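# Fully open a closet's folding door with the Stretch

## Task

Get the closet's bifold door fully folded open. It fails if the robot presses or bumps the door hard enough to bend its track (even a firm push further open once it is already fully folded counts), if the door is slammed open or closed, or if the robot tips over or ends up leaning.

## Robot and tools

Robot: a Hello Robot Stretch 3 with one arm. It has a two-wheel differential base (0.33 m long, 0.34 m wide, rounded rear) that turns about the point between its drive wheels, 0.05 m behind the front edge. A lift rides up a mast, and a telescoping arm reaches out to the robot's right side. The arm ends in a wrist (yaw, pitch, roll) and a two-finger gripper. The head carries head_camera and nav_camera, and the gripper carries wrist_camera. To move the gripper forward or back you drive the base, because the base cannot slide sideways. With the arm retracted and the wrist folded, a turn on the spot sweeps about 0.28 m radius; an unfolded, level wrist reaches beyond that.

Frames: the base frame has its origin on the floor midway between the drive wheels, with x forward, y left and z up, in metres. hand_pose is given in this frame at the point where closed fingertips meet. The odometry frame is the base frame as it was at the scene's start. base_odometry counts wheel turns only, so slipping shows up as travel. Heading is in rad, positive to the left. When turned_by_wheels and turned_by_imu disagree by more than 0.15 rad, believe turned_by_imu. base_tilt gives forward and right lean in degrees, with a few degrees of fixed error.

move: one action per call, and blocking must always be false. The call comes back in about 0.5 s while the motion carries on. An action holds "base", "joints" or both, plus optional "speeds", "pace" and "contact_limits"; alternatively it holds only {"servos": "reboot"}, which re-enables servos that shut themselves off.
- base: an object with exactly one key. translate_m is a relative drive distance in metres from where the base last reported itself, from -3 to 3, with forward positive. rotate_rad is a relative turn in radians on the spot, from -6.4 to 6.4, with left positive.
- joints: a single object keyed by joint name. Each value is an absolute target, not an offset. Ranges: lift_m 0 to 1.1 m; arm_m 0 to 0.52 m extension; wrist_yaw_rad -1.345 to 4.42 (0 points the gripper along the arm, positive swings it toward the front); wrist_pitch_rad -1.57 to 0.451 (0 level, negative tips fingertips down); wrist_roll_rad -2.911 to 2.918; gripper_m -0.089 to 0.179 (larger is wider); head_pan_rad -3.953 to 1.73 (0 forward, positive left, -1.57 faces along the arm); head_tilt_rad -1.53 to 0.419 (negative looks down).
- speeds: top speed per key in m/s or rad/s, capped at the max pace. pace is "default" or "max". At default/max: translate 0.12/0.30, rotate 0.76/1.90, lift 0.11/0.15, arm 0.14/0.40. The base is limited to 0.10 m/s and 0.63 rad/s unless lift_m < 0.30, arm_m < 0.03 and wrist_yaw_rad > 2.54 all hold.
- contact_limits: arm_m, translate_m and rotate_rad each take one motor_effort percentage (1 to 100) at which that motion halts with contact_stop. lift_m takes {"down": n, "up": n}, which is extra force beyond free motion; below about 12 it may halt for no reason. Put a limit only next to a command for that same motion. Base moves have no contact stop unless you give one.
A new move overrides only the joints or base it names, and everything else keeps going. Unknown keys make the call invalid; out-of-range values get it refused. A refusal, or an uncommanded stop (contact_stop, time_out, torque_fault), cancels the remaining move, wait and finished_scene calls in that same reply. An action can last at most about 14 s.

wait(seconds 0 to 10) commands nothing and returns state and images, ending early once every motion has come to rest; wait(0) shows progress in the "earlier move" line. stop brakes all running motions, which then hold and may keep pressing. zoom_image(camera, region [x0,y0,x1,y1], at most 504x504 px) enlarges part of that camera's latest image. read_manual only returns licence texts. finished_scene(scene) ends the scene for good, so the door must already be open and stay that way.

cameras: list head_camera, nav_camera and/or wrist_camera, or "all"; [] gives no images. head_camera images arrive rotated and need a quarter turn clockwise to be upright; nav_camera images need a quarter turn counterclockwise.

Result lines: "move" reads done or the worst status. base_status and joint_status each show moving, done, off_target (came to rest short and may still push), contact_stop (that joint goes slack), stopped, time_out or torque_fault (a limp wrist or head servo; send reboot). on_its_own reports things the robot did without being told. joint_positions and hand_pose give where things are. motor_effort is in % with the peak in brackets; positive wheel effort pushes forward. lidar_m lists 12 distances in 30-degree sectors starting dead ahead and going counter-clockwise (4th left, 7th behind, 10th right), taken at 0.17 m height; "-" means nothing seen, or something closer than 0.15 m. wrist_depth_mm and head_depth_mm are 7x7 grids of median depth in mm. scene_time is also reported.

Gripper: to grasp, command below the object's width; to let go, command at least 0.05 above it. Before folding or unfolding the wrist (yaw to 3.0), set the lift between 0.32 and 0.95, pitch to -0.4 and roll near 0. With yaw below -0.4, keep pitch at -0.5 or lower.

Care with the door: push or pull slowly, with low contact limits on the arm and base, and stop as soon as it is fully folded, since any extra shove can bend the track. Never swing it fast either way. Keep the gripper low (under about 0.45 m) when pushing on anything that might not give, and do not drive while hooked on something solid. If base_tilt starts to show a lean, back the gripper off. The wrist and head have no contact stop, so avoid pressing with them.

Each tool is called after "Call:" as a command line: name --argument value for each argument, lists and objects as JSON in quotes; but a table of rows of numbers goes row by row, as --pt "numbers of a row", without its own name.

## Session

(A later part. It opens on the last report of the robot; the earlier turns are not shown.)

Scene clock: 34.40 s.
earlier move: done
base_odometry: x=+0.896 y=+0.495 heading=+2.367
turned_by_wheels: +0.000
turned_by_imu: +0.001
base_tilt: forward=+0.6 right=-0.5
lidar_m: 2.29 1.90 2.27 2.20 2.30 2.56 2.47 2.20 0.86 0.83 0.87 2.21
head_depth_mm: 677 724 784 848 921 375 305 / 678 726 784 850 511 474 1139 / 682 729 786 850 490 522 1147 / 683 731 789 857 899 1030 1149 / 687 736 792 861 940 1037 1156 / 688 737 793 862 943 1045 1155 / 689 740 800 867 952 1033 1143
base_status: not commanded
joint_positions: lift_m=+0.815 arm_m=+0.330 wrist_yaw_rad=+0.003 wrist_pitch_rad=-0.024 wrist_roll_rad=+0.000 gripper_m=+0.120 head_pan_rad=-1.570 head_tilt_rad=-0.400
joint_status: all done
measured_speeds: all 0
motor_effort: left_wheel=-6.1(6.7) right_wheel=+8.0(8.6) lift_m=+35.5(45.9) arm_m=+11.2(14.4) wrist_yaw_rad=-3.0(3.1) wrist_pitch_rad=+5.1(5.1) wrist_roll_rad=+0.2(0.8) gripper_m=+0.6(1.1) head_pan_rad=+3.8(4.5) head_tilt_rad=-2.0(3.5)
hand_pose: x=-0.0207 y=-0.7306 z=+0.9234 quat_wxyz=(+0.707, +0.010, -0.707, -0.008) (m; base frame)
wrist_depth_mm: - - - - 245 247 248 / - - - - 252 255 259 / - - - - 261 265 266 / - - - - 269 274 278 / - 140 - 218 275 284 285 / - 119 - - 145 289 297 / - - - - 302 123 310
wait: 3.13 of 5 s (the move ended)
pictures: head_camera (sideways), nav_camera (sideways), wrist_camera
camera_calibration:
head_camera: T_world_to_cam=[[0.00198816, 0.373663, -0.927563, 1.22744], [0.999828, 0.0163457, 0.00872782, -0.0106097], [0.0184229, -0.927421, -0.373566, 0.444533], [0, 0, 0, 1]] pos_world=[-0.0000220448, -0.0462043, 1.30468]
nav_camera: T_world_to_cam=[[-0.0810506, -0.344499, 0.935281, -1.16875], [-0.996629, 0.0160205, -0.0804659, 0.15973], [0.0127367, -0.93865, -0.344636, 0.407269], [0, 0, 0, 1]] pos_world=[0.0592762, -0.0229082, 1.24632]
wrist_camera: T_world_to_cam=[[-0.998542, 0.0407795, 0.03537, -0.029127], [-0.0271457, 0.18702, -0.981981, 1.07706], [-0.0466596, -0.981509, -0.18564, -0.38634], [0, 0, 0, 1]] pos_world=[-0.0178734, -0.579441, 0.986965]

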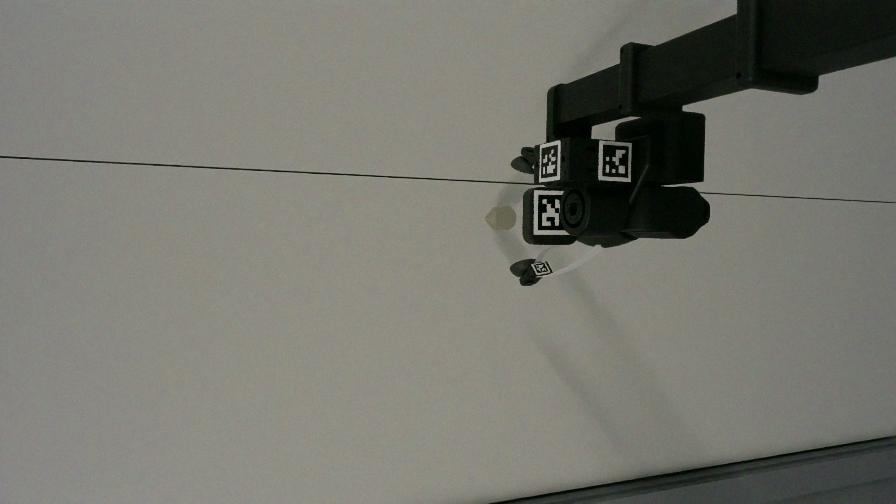

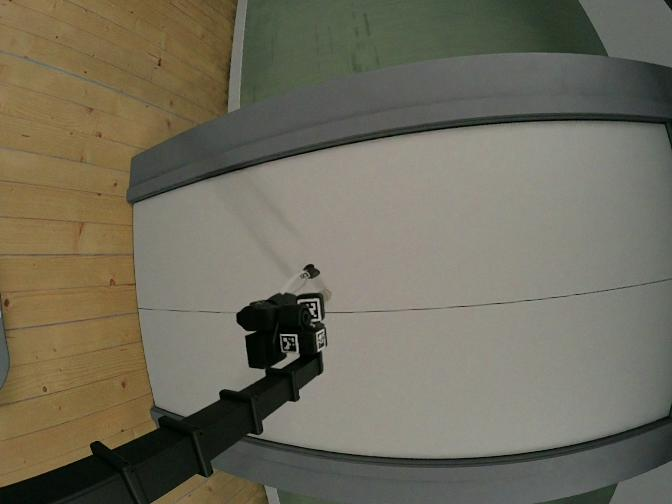

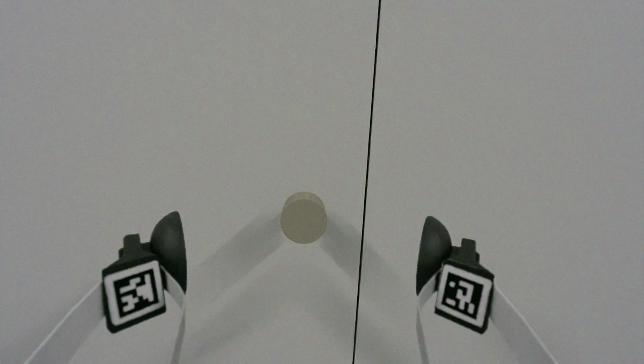

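Call:
move --joints '{"arm_m":0.40}' --speeds '{"arm_m":0.05}' --contact_limits '{"arm_m":30}' --blocking false --cameras '[]'

Call:
wait --seconds 4 --cameras '[]'

Call:
move --joints '{"gripper_m":-0.02}' --blocking false --cameras '[]'

Call:
wait --seconds 3

Scene clock: 35.47 s.
move: moving
base_odometry: x=+0.896 y=+0.495 heading=+2.367
turned_by_wheels: +0.000
turned_by_imu: +0.000
base_tilt: forward=+0.6 right=-0.5
lidar_m: 2.29 1.90 2.27 2.20 2.29 2.56 2.47 2.20 0.87 0.83 0.86 2.21
head_depth_mm: 676 723 782 846 912 374 305 / 678 728 788 849 513 492 1133 / 683 731 786 851 504 1026 1140 / 684 734 792 857 777 1035 1153 / 686 736 791 861 941 1035 1157 / 689 739 795 865 948 1041 1162 / 689 739 799 868 951 1032 1147
base_status: not commanded
joint_positions: lift_m=+0.815 arm_m=+0.346 wrist_yaw_rad=+0.003 wrist_pitch_rad=-0.024 wrist_roll_rad=+0.000 gripper_m=+0.120 head_pan_rad=-1.570 head_tilt_rad=-0.400
joint_status: arm_m moving
measured_speeds: translate_m=+0.000 rotate_rad=+0.000 lift_m=+0.000 arm_m=+0.050 wrist_yaw_rad=+0.000 wrist_pitch_rad=+0.000 wrist_roll_rad=+0.000 head_pan_rad=+0.000 head_tilt_rad=+0.000
motor_effort: left_wheel=-6.3(6.6) right_wheel=+7.9(8.5) lift_m=+34.5(34.9) arm_m=+14.7(14.7) wrist_yaw_rad=-2.0(2.8) wrist_pitch_rad=+4.9(5.0) wrist_roll_rad=+0.4(0.7) gripper_m=+0.0(1.2) head_pan_rad=+3.4(4.2) head_tilt_rad=-1.7(2.6)
contact_limits: arm_m 30 (drawing in: default 32, maximum 56; extending or still: default 40, maximum 69)
hand_pose: x=-0.0207 y=-0.7469 z=+0.9234 quat_wxyz=(+0.707, +0.010, -0.707, -0.008) (m; base frame)
wrist_depth_mm: - - - - 231 233 237 / - - - - 240 242 244 / - - - - 247 249 253 / - - - - 256 257 261 / - 140 - 204 260 263 270 / - 119 - - 145 274 280 / - - - - 281 123 292
pictures: none
No camera images: "cameras" was empty.

Scene clock: 37.00 s.
earlier move: done
base_odometry: x=+0.896 y=+0.495 heading=+2.367
turned_by_wheels: +0.000
turned_by_imu: +0.000
base_tilt: forward=+0.7 right=-0.5
lidar_m: 2.28 1.91 2.27 2.20 2.29 2.55 2.47 2.20 0.86 0.83 0.86 2.21
head_depth_mm: 677 725 777 848 910 350 304 / 679 726 784 851 508 979 1135 / 681 731 784 845 548 1024 1142 / 683 731 789 846 914 1031 1149 / 684 736 792 860 941 1038 1151 / 687 738 796 862 944 1043 1162 / 692 741 797 869 946 1029 1144
base_status: not commanded
joint_positions: lift_m=+0.815 arm_m=+0.400 wrist_yaw_rad=+0.003 wrist_pitch_rad=-0.024 wrist_roll_rad=+0.000 gripper_m=+0.120 head_pan_rad=-1.570 head_tilt_rad=-0.400
joint_status: all done
measured_speeds: all 0
motor_effort: left_wheel=-6.1(6.6) right_wheel=+7.9(8.5) lift_m=+32.7(34.9) arm_m=+9.9(14.7) wrist_yaw_rad=-2.6(2.9) wrist_pitch_rad=+4.8(5.2) wrist_roll_rad=+0.2(0.8) gripper_m=+0.1(1.3) head_pan_rad=+4.3(4.4) head_tilt_rad=-2.1(2.6)
contact_limits: arm_m 30 (drawing in: default 32, maximum 56; extending or still: default 40, maximum 69)
hand_pose: x=-0.0207 y=-0.8006 z=+0.9234 quat_wxyz=(+0.707, +0.010, -0.707, -0.008) (m; base frame)
wrist_depth_mm: - - - - 181 182 185 / - - - - 185 188 189 / - - - - 191 194 197 / - - - - 197 201 202 / - 140 - 153 202 206 210 / - 119 - 153 144 213 217 / - - - - 220 119 226
wait: 1.53 of 4 s (the move ended)
pictures: none
No camera images: "cameras" was empty.

Scene clock: 37.50 s.
move: moving
base_odometry: x=+0.896 y=+0.495 heading=+2.367
turned_by_wheels: +0.000
turned_by_imu: +0.000
base_tilt: forward=+0.6 right=-0.5
lidar_m: 2.29 1.91 2.27 2.20 2.29 2.56 2.46 2.20 0.86 0.83 0.87 2.20
head_depth_mm: 676 724 779 844 910 350 305 / 679 726 783 849 509 981 1134 / 682 728 785 844 546 1027 1138 / 682 733 791 848 916 1032 1150 / 682 737 792 862 944 1041 1156 / 688 737 795 865 946 1045 1159 / 689 740 798 869 947 1033 1149
base_status: not commanded
joint_positions: lift_m=+0.815 arm_m=+0.400 wrist_yaw_rad=+0.003 wrist_pitch_rad=-0.024 wrist_roll_rad=+0.000 gripper_m=+0.085 head_pan_rad=-1.570 head_tilt_rad=-0.400
joint_status: gripper_m moving
measured_speeds: all 0
motor_effort: left_wheel=-6.5(6.5) right_wheel=+8.2(8.4) lift_m=+32.3(32.8) arm_m=+8.8(10.7) wrist_yaw_rad=-2.8(2.8) wrist_pitch_rad=+4.9(5.0) wrist_roll_rad=+0.3(0.5) gripper_m=-96.8(98.6) head_pan_rad=+3.8(4.1) head_tilt_rad=-2.1(2.7)
contact_limits: arm_m 30 (drawing in: default 32, maximum 56; extending or still: default 40, maximum 69)
hand_pose: x=-0.0207 y=-0.8006 z=+0.9234 quat_wxyz=(+0.707, +0.010, -0.707, -0.008) (m; base frame)
wrist_depth_mm: - - - - 180 181 184 / - - - - 185 187 189 / - - - - 191 192 195 / - - - - 197 200 203 / - - 145 154 201 208 211 / - 119 128 153 127 214 218 / - - - - 222 222 226
pictures: none
No camera images: "cameras" was empty.

Scene clock: 38.97 s.
earlier move: done
base_odometry: x=+0.896 y=+0.495 heading=+2.367
turned_by_wheels: +0.000
turned_by_imu: +0.000
base_tilt: forward=+0.6 right=-0.5
lidar_m: 2.28 1.91 2.27 2.20 2.29 2.56 2.47 2.20 0.86 0.83 0.86 2.21
head_depth_mm: 674 724 777 845 912 351 305 / 676 724 782 845 509 979 1134 / 678 727 786 841 547 1024 1145 / 681 731 788 851 910 1029 1145 / 683 732 790 858 940 1031 1145 / 684 736 792 861 943 1040 1156 / 688 740 797 865 943 1025 1140
base_status: not commanded
joint_positions: lift_m=+0.815 arm_m=+0.400 wrist_yaw_rad=+0.003 wrist_pitch_rad=-0.024 wrist_roll_rad=+0.000 gripper_m=-0.019 head_pan_rad=-1.570 head_tilt_rad=-0.400
joint_status: all done
measured_speeds: all 0
motor_effort: left_wheel=-5.4(6.5) right_wheel=+7.0(8.5) lift_m=+30.7(32.8) arm_m=+5.2(10.7) wrist_yaw_rad=-1.7(3.3) wrist_pitch_rad=+4.9(5.2) wrist_roll_rad=+0.2(0.7) gripper_m=-17.8(99.1) head_pan_rad=+4.1(4.3) head_tilt_rad=-2.0(2.9)
contact_limits: arm_m 30 (drawing in: default 32, maximum 56; extending or still: default 40, maximum 69)
hand_pose: x=-0.0207 y=-0.8006 z=+0.9235 quat_wxyz=(+0.707, +0.010, -0.707, -0.008) (m; base frame)
wrist_depth_mm: - - - - 178 180 183 / - - - - 184 185 188 / - - - - 188 192 194 / - - - - 195 199 201 / - - - 148 204 206 208 / - - 126 129 209 213 218 / - - - - 216 221 225
wait: 1.47 of 3 s (the move ended)
pictures: head_camera (sideways), nav_camera (sideways), wrist_camera
camera_calibration:
head_camera: T_world_to_cam=[[0.00198816, 0.373663, -0.927563, 1.22744], [0.999828, 0.0163457, 0.00872782, -0.0106097], [0.0184229, -0.927421, -0.373566, 0.444533], [0, 0, 0, 1]] pos_world=[-0.0000220448, -0.0462043, 1.30468]
nav_camera: T_world_to_cam=[[-0.0810506, -0.344499, 0.935281, -1.16875], [-0.996629, 0.0160205, -0.0804659, 0.15973], [0.0127367, -0.93865, -0.344636, 0.407269], [0, 0, 0, 1]] pos_world=[0.0592762, -0.0229082, 1.24632]
wrist_camera: T_world_to_cam=[[-0.998542, 0.0407976, 0.0353492, -0.0262438], [-0.0271457, 0.186519, -0.982076, 1.09002], [-0.0466596, -0.981604, -0.185139, -0.455584], [0, 0, 0, 1]] pos_world=[-0.0178734, -0.649442, 0.987066]

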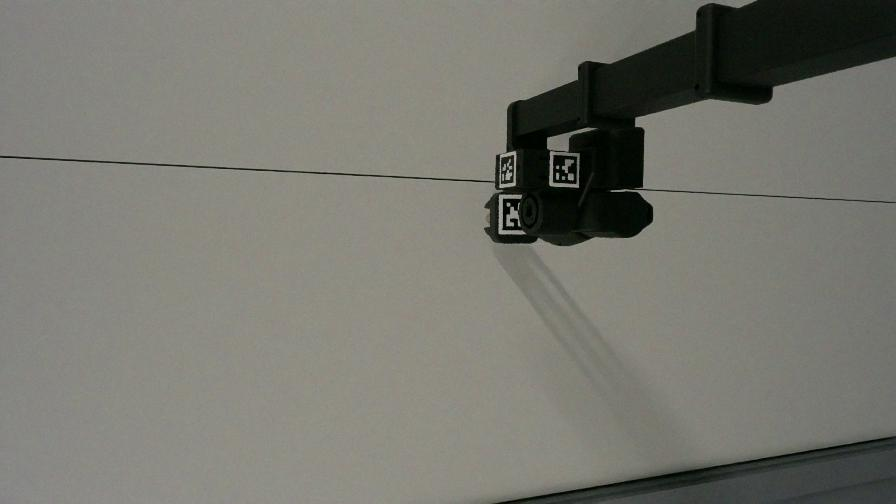

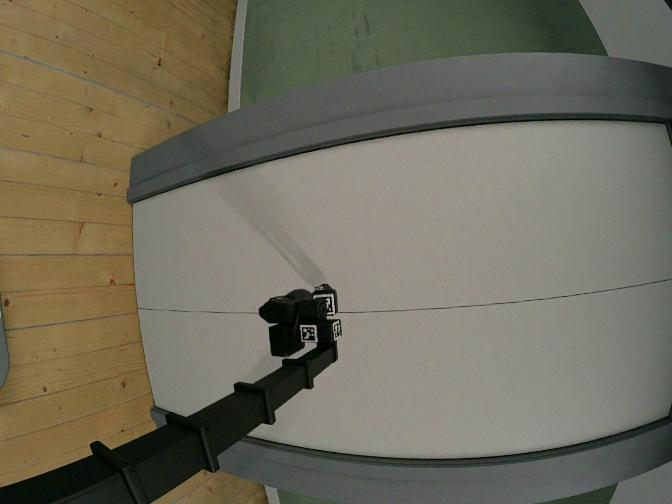

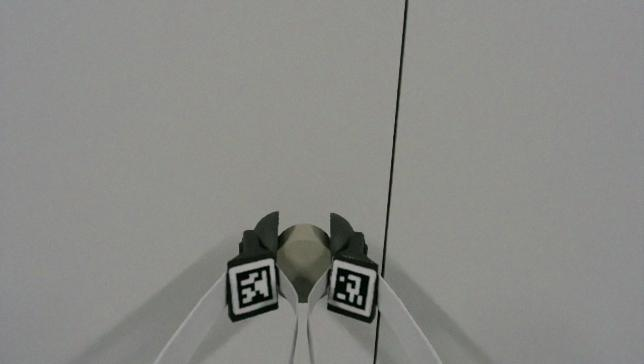

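Call:
move --joints '{"gripper_m":-0.05}' --blocking false --cameras '[]'

Call:
wait --seconds 2 --cameras '[]'

Call:
move --joints '{"arm_m":0.33}' --speeds '{"arm_m":0.04}' --blocking false --cameras '[]'

Call:
wait --seconds 4

Scene clock: 39.97 s.
move: moving
base_odometry: x=+0.896 y=+0.495 heading=+2.367
turned_by_wheels: +0.000
turned_by_imu: +0.000
base_tilt: forward=+0.6 right=-0.5
lidar_m: 2.29 1.91 2.27 2.20 2.29 2.56 2.47 2.19 0.86 0.83 0.86 2.21
head_depth_mm: 675 723 780 843 911 350 305 / 675 725 783 848 509 977 1135 / 679 728 784 842 547 1024 1143 / 683 728 786 853 912 1032 1145 / 683 733 791 855 935 1033 1151 / 686 734 795 863 943 1039 1163 / 689 739 796 866 943 1028 1144
base_status: not commanded
joint_positions: lift_m=+0.815 arm_m=+0.400 wrist_yaw_rad=+0.003 wrist_pitch_rad=-0.024 wrist_roll_rad=+0.000 gripper_m=-0.046 head_pan_rad=-1.570 head_tilt_rad=-0.400
joint_status: gripper_m moving
measured_speeds: all 0
motor_effort: left_wheel=-5.3(5.6) right_wheel=+7.1(7.6) lift_m=+29.5(30.2) arm_m=+3.0(4.5) wrist_yaw_rad=-2.5(2.9) wrist_pitch_rad=+4.8(5.0) wrist_roll_rad=+0.3(0.8) gripper_m=-90.5(99.1) head_pan_rad=+4.2(4.2) head_tilt_rad=-1.7(2.3)
contact_limits: arm_m 30 (drawing in: default 32, maximum 56; extending or still: default 40, maximum 69)
hand_pose: x=-0.0207 y=-0.8006 z=+0.9235 quat_wxyz=(+0.707, +0.010, -0.707, -0.008) (m; base frame)
wrist_depth_mm: - - - - 179 180 183 / - - - - 185 185 189 / - - - - 189 193 195 / - - - - 196 198 201 / - - - 149 204 206 208 / - - 126 129 209 214 217 / - - - - 216 221 226
pictures: none
No camera images: "cameras" was empty.

Scene clock: 40.33 s.
earlier move: done
base_odometry: x=+0.896 y=+0.495 heading=+2.367
turned_by_wheels: +0.000
turned_by_imu: +0.000
base_tilt: forward=+0.6 right=-0.5
lidar_m: 2.29 1.90 2.27 2.20 2.29 2.56 2.47 2.20 0.87 0.83 0.86 2.21
head_depth_mm: 674 723 778 844 909 350 305 / 677 728 782 847 508 978 1136 / 679 730 788 841 547 1025 1144 / 682 730 785 855 913 1024 1146 / 683 734 791 857 941 1034 1151 / 687 735 791 865 941 1040 1159 / 688 738 797 866 942 1029 1141
base_status: not commanded
joint_positions: lift_m=+0.815 arm_m=+0.400 wrist_yaw_rad=+0.003 wrist_pitch_rad=-0.024 wrist_roll_rad=+0.000 gripper_m=-0.048 head_pan_rad=-1.570 head_tilt_rad=-0.400
joint_status: all done
measured_speeds: all 0
motor_effort: left_wheel=-5.6(5.7) right_wheel=+7.3(7.6) lift_m=+29.2(30.2) arm_m=+1.2(4.5) wrist_yaw_rad=-2.5(3.1) wrist_pitch_rad=+4.5(5.0) wrist_roll_rad=+0.3(0.8) gripper_m=-34.3(99.1) head_pan_rad=+3.5(4.2) head_tilt_rad=-2.0(2.3)
contact_limits: arm_m 30 (drawing in: default 32, maximum 56; extending or still: default 40, maximum 69)
hand_pose: x=-0.0207 y=-0.8006 z=+0.9235 quat_wxyz=(+0.707, +0.010, -0.707, -0.008) (m; base frame)
wrist_depth_mm: - - - - 179 179 182 / - - - - 184 186 189 / - - - - 190 191 194 / - - - - 196 198 201 / - - - 148 203 207 208 / - - 126 129 209 212 218 / - - - - 216 218 225
wait: 0.37 of 2 s (the move ended)
pictures: none
No camera images: "cameras" was empty.

Scene clock: 40.83 s.
move: moving
base_odometry: x=+0.896 y=+0.495 heading=+2.367
turned_by_wheels: +0.000
turned_by_imu: +0.000
base_tilt: forward=+0.6 right=-0.5
lidar_m: 2.28 1.91 2.27 2.20 2.29 2.56 2.46 2.20 0.85 0.82 0.86 2.22
head_depth_mm: 665 715 773 835 901 350 304 / 666 716 769 837 509 969 1122 / 669 718 768 827 536 1006 1122 / 672 720 777 841 896 1015 1129 / 673 725 783 850 928 1024 1144 / 678 730 792 858 937 1036 1153 / 686 737 795 864 945 1028 1143
base_status: not commanded
joint_positions: lift_m=+0.815 arm_m=+0.386 wrist_yaw_rad=+0.005 wrist_pitch_rad=-0.023 wrist_roll_rad=+0.000 gripper_m=-0.045 head_pan_rad=-1.570 head_tilt_rad=-0.400
joint_status: arm_m moving
measured_speeds: translate_m=+0.000 rotate_rad=+0.000 lift_m=+0.000 arm_m=-0.040 wrist_yaw_rad=+0.020 wrist_pitch_rad=+0.000 wrist_roll_rad=+0.000 head_pan_rad=+0.000 head_tilt_rad=+0.000
motor_effort: left_wheel=-2.9(5.5) right_wheel=+4.8(7.3) lift_m=+28.7(29.4) arm_m=-14.6(18.3) wrist_yaw_rad=-3.8(3.8) wrist_pitch_rad=+4.6(4.8) wrist_roll_rad=+0.3(0.6) gripper_m=-14.8(34.8) head_pan_rad=+3.8(4.1) head_tilt_rad=-1.6(2.5)
hand_pose: x=-0.0203 y=-0.7861 z=+0.9237 quat_wxyz=(+0.707, +0.010, -0.707, -0.007) (m; base frame)
wrist_depth_mm: - - - - 177 180 184 / - - - - 184 187 191 / - - - - 188 193 196 / - - - - 196 200 204 / - - 146 152 202 207 211 / - - 126 129 210 213 222 / - - - - 216 223 230
pictures: none
No camera images: "cameras" was empty.

Scene clock: 42.67 s.
earlier move: done
base_odometry: x=+0.896 y=+0.495 heading=+2.367
turned_by_wheels: +0.000
turned_by_imu: +0.001
base_tilt: forward=+0.7 right=-0.5
lidar_m: 2.28 1.91 2.26 2.20 2.30 2.55 2.47 2.20 0.80 0.76 0.84 2.21
head_depth_mm: 626 673 728 790 867 375 305 / 615 660 714 780 513 475 1054 / 619 662 712 773 490 924 1038 / 630 674 723 788 838 950 1057 / 641 691 744 809 885 980 1098 / 657 708 763 833 917 1014 1135 / 672 724 785 855 939 1031 1142
base_status: not commanded
joint_positions: lift_m=+0.815 arm_m=+0.330 wrist_yaw_rad=+0.014 wrist_pitch_rad=-0.024 wrist_roll_rad=+0.000 gripper_m=-0.045 head_pan_rad=-1.570 head_tilt_rad=-0.400
joint_status: all done
measured_speeds: all 0
on_its_own: wrist_yaw_rad is at rest, and its effort (-11.5) is outside its rest range (-9 to +9)
motor_effort: left_wheel=+0.5(5.5) right_wheel=-0.8(7.3) lift_m=+26.6(29.4) arm_m=-11.0(18.3) wrist_yaw_rad=-11.5(12.9) wrist_pitch_rad=+4.8(5.0) wrist_roll_rad=+0.5(0.8) gripper_m=-17.4(34.8) head_pan_rad=+3.3(4.2) head_tilt_rad=-1.6(2.5)
hand_pose: x=-0.0178 y=-0.7305 z=+0.9236 quat_wxyz=(+0.707, +0.014, -0.707, -0.004) (m; base frame)
wrist_depth_mm: - - - - 173 177 192 / - - - - 181 185 198 / - - - - 185 191 206 / - - - - 192 199 214 / - - 147 150 196 208 223 / - - 126 128 204 215 234 / - - - - 211 225 245
wait: 1.83 of 4 s (the move ended)
pictures: head_camera (sideways), nav_camera (sideways), wrist_camera
camera_calibration:
head_camera: T_world_to_cam=[[0.00198816, 0.373663, -0.927563, 1.22744], [0.999828, 0.0163457, 0.00872782, -0.0106097], [0.0184229, -0.927421, -0.373566, 0.444533], [0, 0, 0, 1]] pos_world=[-0.0000220448, -0.0462043, 1.30468]
nav_camera: T_world_to_cam=[[-0.0810506, -0.344499, 0.935281, -1.16875], [-0.996629, 0.0160205, -0.0804659, 0.15973], [0.0127367, -0.93865, -0.344636, 0.407269], [0, 0, 0, 1]] pos_world=[0.0592762, -0.0229082, 1.24632]
wrist_camera: T_world_to_cam=[[-0.99894, 0.0294999, 0.0353312, -0.0344097], [-0.0292467, 0.185908, -0.982132, 1.07664], [-0.0355412, -0.982124, -0.184848, -0.387087], [0, 0, 0, 1]] pos_world=[-0.0166426, -0.579308, 0.987067]

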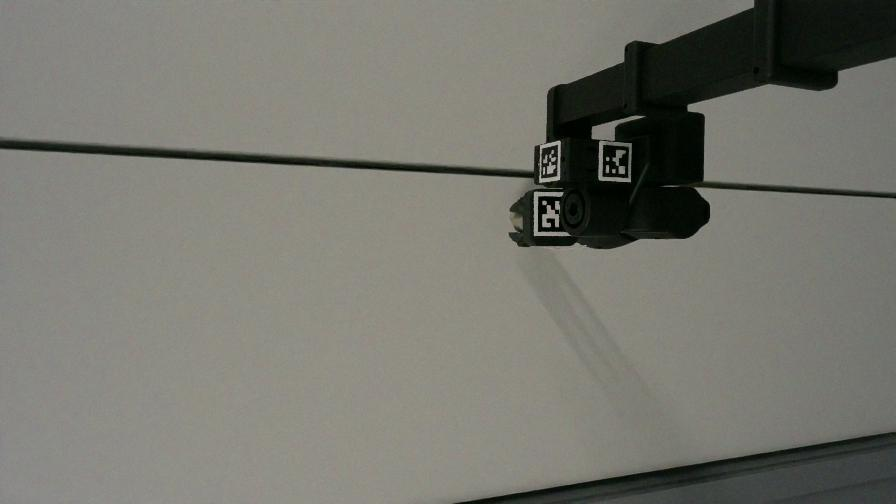

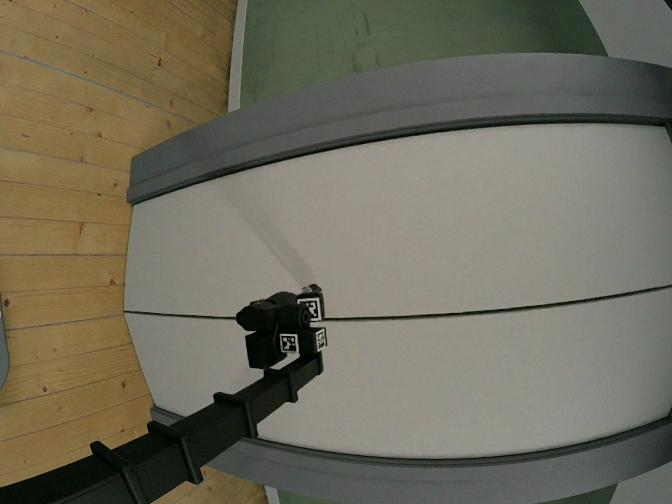

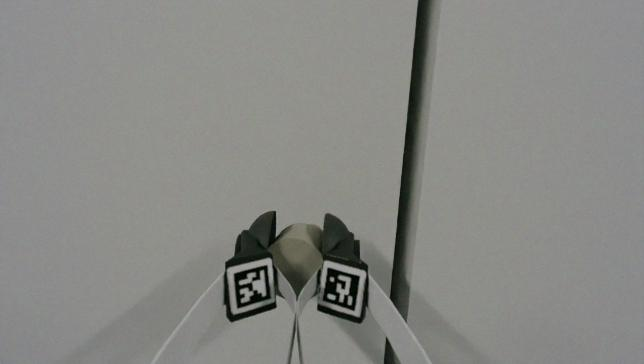

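Call:
move --base '{"translate_m":0.044}' --joints '{"arm_m":0.308,"wrist_yaw_rad":-0.12}' --speeds '{"translate_m":0.03,"arm_m":0.016,"wrist_yaw_rad":0.09}' --blocking false --cameras '[]'

Call:
wait --seconds 4 --cameras '[]'

Call:
move --base '{"translate_m":0.044}' --joints '{"arm_m":0.285,"wrist_yaw_rad":-0.25}' --speeds '{"translate_m":0.03,"arm_m":0.016,"wrist_yaw_rad":0.09}' --blocking false --cameras '[]'

Call:
wait --seconds 4

Scene clock: 45.83 s.
move: moving
base_odometry: x=+0.888 y=+0.503 heading=+2.368
turned_by_wheels: +0.000
turned_by_imu: +0.001
base_tilt: forward=+1.7 right=-0.8
lidar_m: 2.27 1.90 2.26 2.21 2.29 2.57 2.48 2.19 0.80 0.75 0.84 2.20
head_depth_mm: 617 664 720 784 862 375 305 / 610 653 707 770 501 470 1039 / 611 655 710 762 481 508 1021 / 625 670 724 785 835 945 1050 / 638 689 743 809 885 979 1092 / 654 705 764 833 916 1016 1139 / 672 727 785 859 939 1031 1141
base_status: translate_m moving
joint_positions: lift_m=+0.815 arm_m=+0.323 wrist_yaw_rad=-0.025 wrist_pitch_rad=-0.024 wrist_roll_rad=+0.000 gripper_m=-0.045 head_pan_rad=-1.570 head_tilt_rad=-0.400
joint_status: arm_m moving; wrist_yaw_rad moving
measured_speeds: translate_m=+0.030 rotate_rad=+0.000 lift_m=+0.000 arm_m=-0.017 wrist_yaw_rad=-0.100 wrist_pitch_rad=+0.000 wrist_roll_rad=+0.000 head_pan_rad=+0.000 head_tilt_rad=+0.000
motor_effort: left_wheel=+5.9(8.9) right_wheel=+1.5(2.4) lift_m=+23.4(23.7) arm_m=-15.1(15.9) wrist_yaw_rad=-13.3(19.9) wrist_pitch_rad=+4.6(4.8) wrist_roll_rad=+0.2(0.6) gripper_m=-18.0(18.0) head_pan_rad=+4.2(4.2) head_tilt_rad=-1.2(1.9)
hand_pose: x=-0.0278 y=-0.7234 z=+0.9236 quat_wxyz=(+0.707, +0.000, -0.707, -0.017) (m; base frame)
wrist_depth_mm: - - - - 174 182 198 / - - - - 183 189 206 / - - - - 186 197 216 / - - - - 194 202 226 / - - 145 153 199 214 238 / - - 126 129 206 223 250 / - - - - 216 234 264
pictures: none
No camera images: "cameras" was empty.

Scene clock: 47.33 s.
earlier move: done
base_odometry: x=+0.865 y=+0.526 heading=+2.367
turned_by_wheels: -0.001
turned_by_imu: +0.000
base_tilt: forward=+0.6 right=-0.5
lidar_m: 2.24 1.87 2.27 2.20 2.29 2.60 2.51 2.19 0.77 0.73 0.84 2.22
head_depth_mm: 592 639 694 757 835 375 299 / 592 630 681 743 497 445 997 / 603 646 693 751 475 483 994 / 623 666 717 778 845 937 1045 / 639 689 744 808 886 985 1098 / 662 710 774 842 928 1030 1165 / 683 738 809 871 936 1025 1139
base_status: done
joint_positions: lift_m=+0.815 arm_m=+0.308 wrist_yaw_rad=-0.136 wrist_pitch_rad=-0.024 wrist_roll_rad=+0.000 gripper_m=-0.045 head_pan_rad=-1.570 head_tilt_rad=-0.400
joint_status: all done
measured_speeds: all 0
on_its_own: wrist_yaw_rad is at rest, and its effort (+13.6) is outside its rest range (-9 to +9)
motor_effort: left_wheel=-3.0(8.9) right_wheel=+13.7(14.1) lift_m=+21.6(23.7) arm_m=-9.1(15.9) wrist_yaw_rad=+13.6(19.9) wrist_pitch_rad=+4.6(4.9) wrist_roll_rad=+0.2(0.8) gripper_m=-17.4(18.0) head_pan_rad=+3.7(4.2) head_tilt_rad=-1.6(2.0)
hand_pose: x=-0.0561 y=-0.7062 z=+0.9236 quat_wxyz=(+0.705, -0.039, -0.706, -0.057) (m; base frame)
wrist_depth_mm: - - - - 181 194 235 / - - - - 189 206 248 / - - - - 192 214 263 / - - - - 202 223 281 / - - - 152 208 236 292 / - - 124 130 213 253 296 / - - 98 - 225 264 311
wait: 1.50 of 4 s (the move ended)
pictures: none
No camera images: "cameras" was empty.

Scene clock: 47.83 s.
move: moving
base_odometry: x=+0.857 y=+0.534 heading=+2.367
turned_by_wheels: -0.001
turned_by_imu: +0.000
base_tilt: forward=+1.6 right=+1.1
lidar_m: 2.23 1.85 2.27 2.20 2.29 2.62 2.52 2.20 0.76 0.73 0.85 2.21
head_depth_mm: 582 627 679 744 825 374 297 / 585 624 669 729 489 438 979 / 599 643 689 745 482 464 996 / 617 664 715 774 841 935 1036 / 640 688 743 809 888 983 1098 / 661 713 772 844 928 1032 1157 / 686 745 800 865 938 1033 1143
base_status: translate_m moving
joint_positions: lift_m=+0.815 arm_m=+0.301 wrist_yaw_rad=-0.179 wrist_pitch_rad=-0.023 wrist_roll_rad=+0.000 gripper_m=-0.045 head_pan_rad=-1.570 head_tilt_rad=-0.400
joint_status: arm_m moving; wrist_yaw_rad moving
measured_speeds: translate_m=+0.030 rotate_rad=+0.000 lift_m=+0.000 arm_m=-0.016 wrist_yaw_rad=-0.100 wrist_pitch_rad=+0.000 wrist_roll_rad=+0.000 head_pan_rad=+0.000 head_tilt_rad=+0.000
motor_effort: left_wheel=-2.3(2.3) right_wheel=+17.2(17.6) lift_m=+21.2(21.7) arm_m=-11.2(16.9) wrist_yaw_rad=+12.1(15.5) wrist_pitch_rad=+4.6(5.0) wrist_roll_rad=+0.3(0.8) gripper_m=-17.0(17.5) head_pan_rad=+3.2(4.0) head_tilt_rad=-1.5(2.0)
hand_pose: x=-0.0670 y=-0.6974 z=+0.9237 quat_wxyz=(+0.704, -0.055, -0.705, -0.072) (m; base frame)
wrist_depth_mm: - - - - 183 202 253 / - - - - 191 212 270 / - - - - 197 224 281 / - - - - 205 235 290 / - - - 149 210 251 302 / - - 123 129 218 263 - / - - 96 - 228 280 -
pictures: none
No camera images: "cameras" was empty.

Scene clock: 49.33 s.
earlier move: off_target
base_odometry: x=+0.834 y=+0.556 heading=+2.366
turned_by_wheels: -0.001
turned_by_imu: -0.001
base_tilt: forward=+0.6 right=-0.5
lidar_m: 2.20 1.82 2.27 2.19 2.29 2.65 2.55 1.16 0.71 0.71 0.86 2.21
head_depth_mm: 557 594 641 699 765 374 292 / 570 609 648 702 704 424 934 / 592 632 679 737 476 440 966 / 617 660 711 774 833 923 1033 / 642 690 745 811 890 990 1106 / 669 724 785 863 967 1064 1174 / 709 754 806 858 930 1017 1140
base_status: done
joint_positions: lift_m=+0.815 arm_m=+0.285 wrist_yaw_rad=-0.304 wrist_pitch_rad=-0.023 wrist_roll_rad=+0.000 gripper_m=-0.045 head_pan_rad=-1.570 head_tilt_rad=-0.400
joint_status: wrist_yaw_rad off_target (ended at -0.304, target -0.250); the others done
measured_speeds: all 0
on_its_own: right_wheel is at rest, and its effort (+38.0) is outside its rest range (-21 to +21); wrist_yaw_rad is at rest, and its effort (+47.5) is outside its rest range (-9 to +9)
motor_effort: left_wheel=-15.2(15.7) right_wheel=+38.0(38.2) lift_m=+19.3(21.7) arm_m=-7.6(16.9) wrist_yaw_rad=+47.5(47.6) wrist_pitch_rad=+4.7(5.0) wrist_roll_rad=+0.5(0.8) gripper_m=-18.8(19.1) head_pan_rad=+3.1(4.0) head_tilt_rad=-1.3(2.2)
hand_pose: x=-0.0981 y=-0.6738 z=+0.9238 quat_wxyz=(+0.698, -0.099, -0.700, -0.115) (m; base frame)
wrist_depth_mm: - - - - 190 236 427 / - - - - 199 253 456 / - - - - 208 260 467 / - - - - 212 266 482 / - - - 151 221 278 512 / - - 122 130 227 291 515 / - - 99 - 235 317 538
wait: 1.50 of 4 s (the move ended)
pictures: head_camera (sideways), nav_camera (sideways), wrist_camera
camera_calibration:
head_camera: T_world_to_cam=[[0.00198816, 0.373663, -0.927563, 1.22744], [0.999828, 0.0163457, 0.00872782, -0.0106097], [0.0184229, -0.927421, -0.373566, 0.444533], [0, 0, 0, 1]] pos_world=[-0.0000220448, -0.0462043, 1.30468]
nav_camera: T_world_to_cam=[[-0.0810506, -0.344499, 0.935281, -1.16875], [-0.996629, 0.0160205, -0.0804659, 0.15973], [0.0127367, -0.93865, -0.344636, 0.407269], [0, 0, 0, 1]] pos_world=[0.0592762, -0.0229082, 1.24632]
wrist_camera: T_world_to_cam=[[-0.939402, 0.340995, 0.0353141, 0.0994105], [0.0302047, 0.184938, -0.982286, 1.0693], [-0.341486, -0.921694, -0.18403, -0.324272], [0, 0, 0, 1]] pos_world=[-0.0496457, -0.530532, 0.987169]

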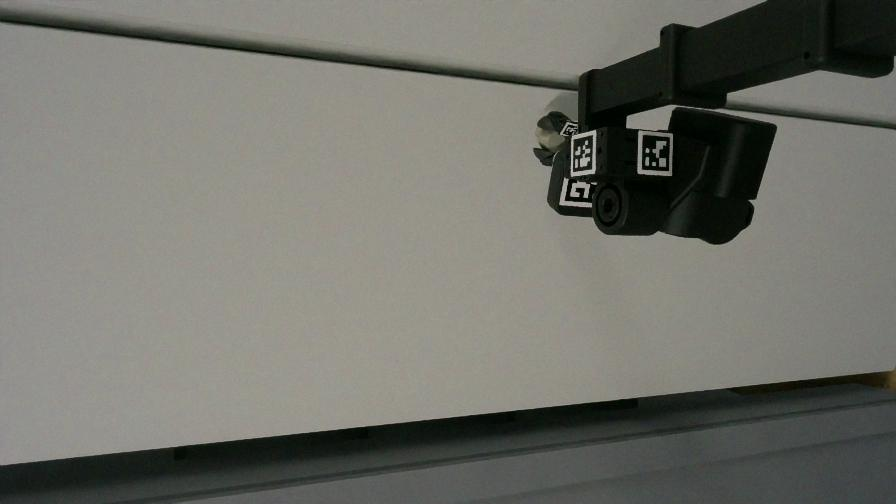

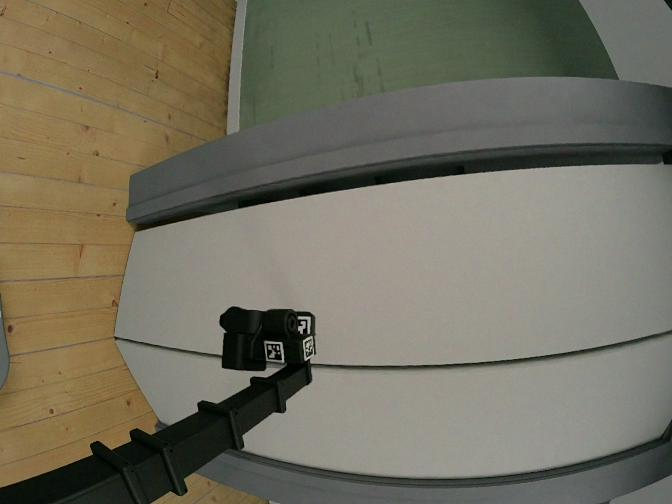

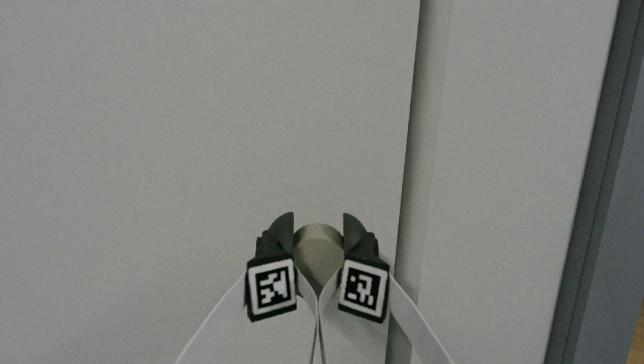

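Call:
move --base '{"translate_m":-0.025}' --joints '{"arm_m":0.262,"wrist_yaw_rad":-0.36}' --speeds '{"translate_m":0.03,"arm_m":0.02,"wrist_yaw_rad":0.09}' --blocking false --cameras '[]'

Call:
wait --seconds 4 --cameras '[]'

Call:
move --base '{"translate_m":-0.046}' --joints '{"arm_m":0.185,"wrist_yaw_rad":-0.39}' --speeds '{"translate_m":0.024,"arm_m":0.04,"wrist_yaw_rad":0.09}' --blocking false --cameras '[]'

Call:
wait --seconds 4

Scene clock: 51.23 s.
move: moving
base_odometry: x=+0.842 y=+0.548 heading=+2.366
turned_by_wheels: +0.000
turned_by_imu: +0.002
base_tilt: forward=+0.7 right=+0.4
lidar_m: 2.21 1.83 2.27 2.20 2.29 2.64 2.54 1.16 0.70 0.70 0.85 2.21
head_depth_mm: 547 589 636 689 763 374 290 / 564 601 643 697 698 413 932 / 585 626 672 724 527 434 955 / 608 652 706 761 829 898 1018 / 635 683 740 805 884 982 1100 / 666 717 779 853 955 1053 1160 / 723 771 823 858 927 1020 1142
base_status: translate_m moving
joint_positions: lift_m=+0.815 arm_m=+0.276 wrist_yaw_rad=-0.335 wrist_pitch_rad=-0.023 wrist_roll_rad=+0.000 gripper_m=-0.045 head_pan_rad=-1.570 head_tilt_rad=-0.400
joint_status: arm_m moving; wrist_yaw_rad moving
measured_speeds: translate_m=-0.030 rotate_rad=+0.001 lift_m=+0.000 arm_m=-0.020 wrist_yaw_rad=+0.040 wrist_pitch_rad=+0.000 wrist_roll_rad=+0.000 head_pan_rad=+0.000 head_tilt_rad=+0.000
motor_effort: left_wheel=-2.0(12.8) right_wheel=-13.1(15.6) lift_m=+20.1(20.2) arm_m=-10.8(14.9) wrist_yaw_rad=-21.6(21.6) wrist_pitch_rad=+4.4(4.9) wrist_roll_rad=+0.2(0.7) gripper_m=-18.4(19.3) head_pan_rad=+2.8(3.8) head_tilt_rad=-1.2(1.8)
hand_pose: x=-0.1054 y=-0.6627 z=+0.9238 quat_wxyz=(+0.696, -0.109, -0.698, -0.126) (m; base frame)
wrist_depth_mm: - - - - 194 250 449 / - - - - 203 261 452 / - - - - 209 274 479 / - - - - 216 279 504 / - - 145 151 226 301 519 / - - 127 128 232 313 532 / - - - - 255 555 -
pictures: none
No camera images: "cameras" was empty.

Scene clock: 52.57 s.
earlier move: off_target
base_odometry: x=+0.851 y=+0.539 heading=+2.366
turned_by_wheels: +0.000
turned_by_imu: +0.000
base_tilt: forward=+0.7 right=-0.5
lidar_m: 2.23 1.85 2.27 2.20 2.29 2.62 2.53 2.20 0.69 0.68 0.85 2.21
head_depth_mm: 537 575 627 677 749 365 307 / 549 585 627 680 713 410 907 / 572 612 657 709 515 421 936 / 600 643 693 751 817 887 1007 / 627 676 732 796 877 971 1089 / 659 713 773 848 935 1084 1196 / 758 807 820 872 934 1025 1143
base_status: done
joint_positions: lift_m=+0.815 arm_m=+0.262 wrist_yaw_rad=-0.284 wrist_pitch_rad=-0.023 wrist_roll_rad=+0.000 gripper_m=-0.045 head_pan_rad=-1.570 head_tilt_rad=-0.400
joint_status: wrist_yaw_rad off_target (ended at -0.284, target -0.360); the others done
measured_speeds: all 0
on_its_own: wrist_yaw_rad is held at -0.294, not at your -0.360, by its stall guard, which is not easing now
motor_effort: left_wheel=+5.1(12.8) right_wheel=-10.9(28.1) lift_m=+21.1(21.6) arm_m=-4.6(16.0) wrist_yaw_rad=-8.6(48.0) wrist_pitch_rad=+4.6(5.0) wrist_roll_rad=+0.6(0.8) gripper_m=-18.8(19.9) head_pan_rad=+3.3(3.8) head_tilt_rad=-0.7(1.9)
hand_pose: x=-0.0931 y=-0.6523 z=+0.9236 quat_wxyz=(+0.699, -0.092, -0.701, -0.109) (m; base frame)
wrist_depth_mm: - - - - 190 232 437 / - - - - 194 249 445 / - - - - 204 257 469 / - - - - 208 264 482 / - - 148 153 216 277 495 / - - 126 129 223 296 517 / - - - - 240 320 538
wait: 1.33 of 4 s (the move ended)
pictures: none
No camera images: "cameras" was empty.

Scene clock: 53.07 s.
move: moving
base_odometry: x=+0.858 y=+0.532 heading=+2.367
turned_by_wheels: +0.001
turned_by_imu: +0.001
base_tilt: forward=+1.1 right=-1.2
lidar_m: 2.23 1.85 2.27 2.20 2.30 2.61 2.52 2.19 0.67 0.66 0.85 2.21
head_depth_mm: 524 563 607 662 733 377 307 / 538 574 613 665 698 398 888 / 564 602 648 697 511 411 916 / 592 636 686 743 809 882 996 / 625 670 727 794 870 966 1086 / 659 713 774 852 949 1122 1226 / 781 829 886 893 941 1030 1142
base_status: translate_m moving
joint_positions: lift_m=+0.815 arm_m=+0.248 wrist_yaw_rad=-0.291 wrist_pitch_rad=-0.024 wrist_roll_rad=+0.000 gripper_m=-0.045 head_pan_rad=-1.570 head_tilt_rad=-0.400
joint_status: arm_m moving; wrist_yaw_rad moving
measured_speeds: translate_m=-0.024 rotate_rad=+0.002 lift_m=+0.000 arm_m=-0.039 wrist_yaw_rad=-0.030 wrist_pitch_rad=+0.000 wrist_roll_rad=+0.000 head_pan_rad=+0.000 head_tilt_rad=+0.000
motor_effort: left_wheel=+1.8(4.2) right_wheel=-20.2(20.2) lift_m=+21.5(21.8) arm_m=-14.7(15.1) wrist_yaw_rad=-39.2(39.2) wrist_pitch_rad=+4.5(4.8) wrist_roll_rad=+0.3(0.7) gripper_m=-18.8(19.5) head_pan_rad=+3.5(3.9) head_tilt_rad=-1.0(1.7)
hand_pose: x=-0.0948 y=-0.6373 z=+0.9236 quat_wxyz=(+0.699, -0.094, -0.701, -0.111) (m; base frame)
wrist_depth_mm: - - - - 187 237 444 / - - - - 193 244 465 / - - - - 204 257 475 / - - - - 207 268 497 / - - 150 149 217 291 508 / - - 124 128 224 314 538 / - - - - 236 535 580
pictures: none
No camera images: "cameras" was empty.

Scene clock: 55.07 s.
earlier move: off_target
base_odometry: x=+0.884 y=+0.507 heading=+2.367
turned_by_wheels: +0.000
turned_by_imu: +0.000
base_tilt: forward=+0.7 right=-0.5
lidar_m: 2.27 1.89 2.27 2.21 2.29 2.57 2.49 2.20 0.60 0.59 0.89 2.21
head_depth_mm: 462 496 529 574 635 653 307 / 491 521 556 594 631 364 346 / 528 563 603 649 681 362 356 / 570 612 657 713 781 844 956 / 621 670 724 794 873 972 1107 / 678 745 1151 1358 1498 1672 1340 / 1224 1238 1240 1255 1007 1040 1149
base_status: done
joint_positions: lift_m=+0.815 arm_m=+0.185 wrist_yaw_rad=-0.276 wrist_pitch_rad=-0.025 wrist_roll_rad=+0.000 gripper_m=-0.045 head_pan_rad=-1.570 head_tilt_rad=-0.400
joint_status: wrist_yaw_rad off_target (ended at -0.276, target -0.390); the others done
measured_speeds: all 0
on_its_own: wrist_yaw_rad is held at -0.293, not at your -0.390, by its stall guard, which is not easing now; wrist_yaw_rad is at rest, and its effort (-14.7) is outside its rest range (-9 to +9)
motor_effort: left_wheel=+1.8(11.1) right_wheel=-11.3(39.0) lift_m=+23.6(23.7) arm_m=-8.8(15.1) wrist_yaw_rad=-14.7(68.8) wrist_pitch_rad=+5.1(5.2) wrist_roll_rad=+0.3(0.7) gripper_m=-20.4(21.1) head_pan_rad=+3.0(3.9) head_tilt_rad=-0.5(1.7)
hand_pose: x=-0.0912 y=-0.5758 z=+0.9232 quat_wxyz=(+0.699, -0.088, -0.701, -0.106) (m; base frame)
wrist_depth_mm: - - - - 184 207 518 / - - - - 187 222 540 / - - - - 191 314 562 / - - - - 196 431 - / - - 146 150 204 545 - / - - 126 128 209 562 - / - - - - 215 595 -
wait: 2.00 of 4 s (the move ended)
pictures: head_camera (sideways), nav_camera (sideways), wrist_camera
camera_calibration:
head_camera: T_world_to_cam=[[0.00198816, 0.373663, -0.927563, 1.22744], [0.999828, 0.0163457, 0.00872782, -0.0106097], [0.0184229, -0.927421, -0.373566, 0.444533], [0, 0, 0, 1]] pos_world=[-0.0000220448, -0.0462043, 1.30468]
nav_camera: T_world_to_cam=[[-0.0810506, -0.344499, 0.935281, -1.16875], [-0.996629, 0.0160205, -0.0804659, 0.15973], [0.0127367, -0.93865, -0.344636, 0.407269], [0, 0, 0, 1]] pos_world=[0.0592762, -0.0229082, 1.24632]
wrist_camera: T_world_to_cam=[[-0.948661, 0.314314, 0.0353322, 0.0563714], [0.0256938, 0.187919, -0.981848, 1.05121], [-0.315248, -0.930534, -0.186347, -0.232238], [0, 0, 0, 1]] pos_world=[-0.046745, -0.431367, 0.986863]

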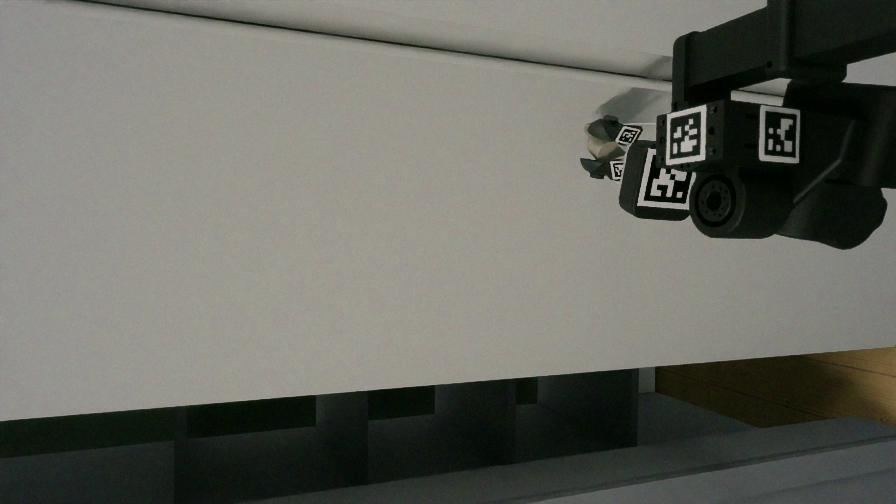

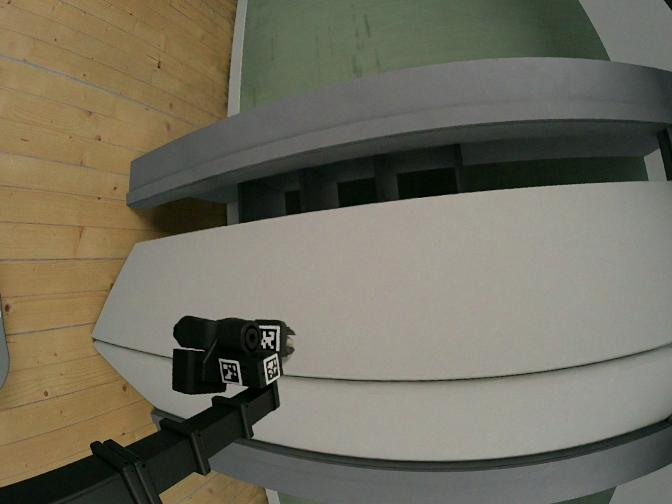

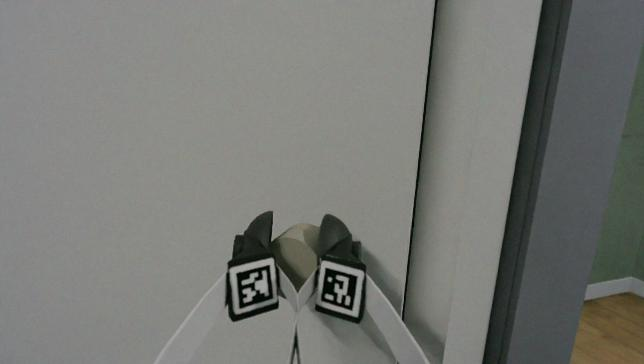

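Call:
move --base '{"translate_m":-0.04}' --joints '{"arm_m":0.125,"wrist_yaw_rad":-0.34}' --speeds '{"translate_m":0.03,"arm_m":0.04,"wrist_yaw_rad":0.09}' --blocking false --cameras '[]'

Call:
wait --seconds 4

Scene clock: 56.20 s.
move: moving
base_odometry: x=+0.892 y=+0.499 heading=+2.367
turned_by_wheels: +0.000
turned_by_imu: +0.001
base_tilt: forward=-0.2 right=-0.7
lidar_m: 2.28 1.90 2.27 2.20 2.29 2.56 2.48 2.19 0.57 0.58 0.89 2.21
head_depth_mm: 450 480 515 557 612 648 300 / 484 514 547 583 621 363 334 / 524 558 597 642 678 362 343 / 570 611 659 715 780 844 942 / 627 676 734 804 888 988 1120 / 702 1388 1293 1439 1568 1659 1376 / 1251 1257 1264 1275 1033 1056 1149
base_status: translate_m moving
joint_positions: lift_m=+0.815 arm_m=+0.171 wrist_yaw_rad=-0.302 wrist_pitch_rad=-0.025 wrist_roll_rad=+0.000 gripper_m=-0.045 head_pan_rad=-1.570 head_tilt_rad=-0.400
joint_status: arm_m moving; wrist_yaw_rad moving
measured_speeds: translate_m=-0.030 rotate_rad=+0.000 lift_m=+0.000 arm_m=-0.040 wrist_yaw_rad=-0.070 wrist_pitch_rad=+0.000 wrist_roll_rad=+0.000 head_pan_rad=+0.000 head_tilt_rad=+0.000
motor_effort: left_wheel=-1.5(5.0) right_wheel=-15.7(15.7) lift_m=+24.5(24.6) arm_m=-7.8(16.5) wrist_yaw_rad=-28.6(31.2) wrist_pitch_rad=+5.0(5.3) wrist_roll_rad=+0.3(0.7) gripper_m=-20.0(21.1) head_pan_rad=+3.0(3.5) head_tilt_rad=-0.8(1.4)
hand_pose: x=-0.0975 y=-0.5595 z=+0.9231 quat_wxyz=(+0.698, -0.097, -0.700, -0.116) (m; base frame)
wrist_depth_mm: - - - - - 266 552 / - - - - 185 458 - / - - - - 190 529 - / - - - - 195 540 - / - - 149 149 202 573 - / - - 127 127 208 599 - / - - - - 212 624 -
pictures: none
No camera images: "cameras" was empty.

Scene clock: 58.20 s.
earlier move: done
base_odometry: x=+0.913 y=+0.479 heading=+2.366
turned_by_wheels: -0.001
turned_by_imu: -0.001
base_tilt: forward=+0.6 right=-0.6
lidar_m: 2.31 1.93 2.27 2.20 2.29 2.53 2.44 2.20 0.53 0.56 0.91 2.21
head_depth_mm: 436 458 483 511 550 588 309 / 480 508 538 572 605 540 291 / 537 570 610 651 703 398 302 / 605 648 701 759 827 909 1011 / 699 1385 1295 1359 1496 1667 1347 / 1325 1418 1471 1543 1576 1717 1382 / 1299 1350 1288 1356 1378 1130 1181
base_status: done
joint_positions: lift_m=+0.815 arm_m=+0.125 wrist_yaw_rad=-0.352 wrist_pitch_rad=-0.023 wrist_roll_rad=+0.000 gripper_m=-0.045 head_pan_rad=-1.570 head_tilt_rad=-0.400
joint_status: all done
measured_speeds: all 0
motor_effort: left_wheel=-4.7(5.1) right_wheel=+8.0(16.6) lift_m=+26.3(26.5) arm_m=-12.2(16.8) wrist_yaw_rad=+9.3(31.2) wrist_pitch_rad=+4.5(5.4) wrist_roll_rad=+0.3(0.8) gripper_m=-20.7(21.1) head_pan_rad=+3.3(3.9) head_tilt_rad=-0.1(1.6)
hand_pose: x=-0.1095 y=-0.5099 z=+0.9237 quat_wxyz=(+0.695, -0.115, -0.697, -0.132) (m; base frame)
wrist_depth_mm: - - - - - 180 - / - - - - - 188 - / - - - - - 194 - / - - - - 200 - - / - - - 152 207 - - / - - 123 128 213 - - / - - 94 - 218 - -
wait: 2.00 of 4 s (the move ended)
pictures: head_camera (sideways), nav_camera (sideways), wrist_camera
camera_calibration:
head_camera: T_world_to_cam=[[0.00198816, 0.373663, -0.927563, 1.22744], [0.999828, 0.0163457, 0.00872782, -0.0106097], [0.0184229, -0.927421, -0.373566, 0.444533], [0, 0, 0, 1]] pos_world=[-0.0000220448, -0.0462043, 1.30468]
nav_camera: T_world_to_cam=[[-0.0810506, -0.344499, 0.935281, -1.16875], [-0.996629, 0.0160205, -0.0804659, 0.15973], [0.0127367, -0.93865, -0.344636, 0.407269], [0, 0, 0, 1]] pos_world=[0.0592762, -0.0229082, 1.24632]
wrist_camera: T_world_to_cam=[[-0.922338, 0.384776, 0.0352115, 0.0571751], [0.0390758, 0.183553, -0.982233, 1.03951], [-0.384403, -0.904575, -0.184334, -0.17281], [0, 0, 0, 1]] pos_world=[-0.0543134, -0.369124, 0.987169]

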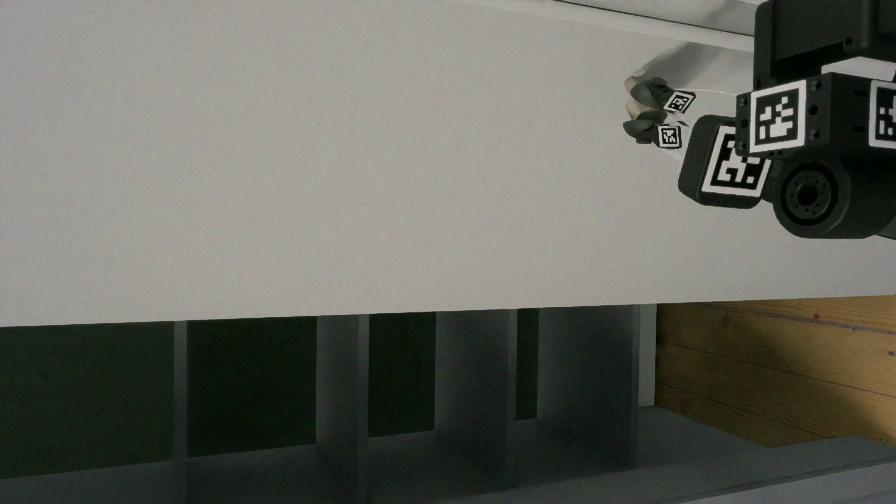

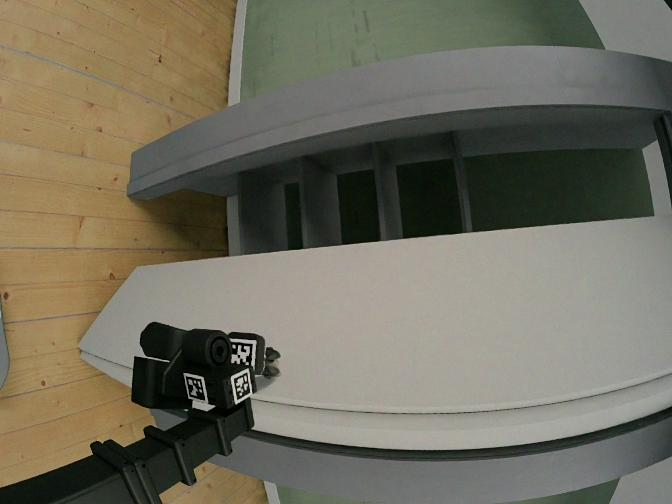

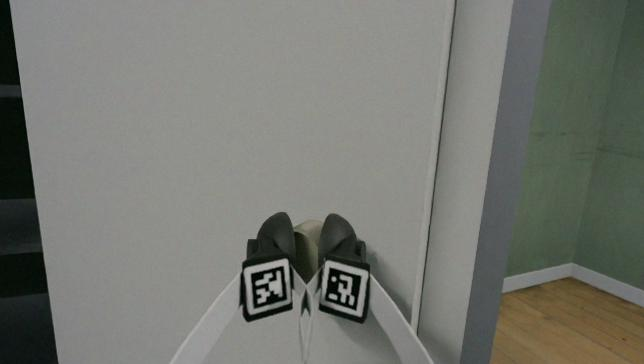

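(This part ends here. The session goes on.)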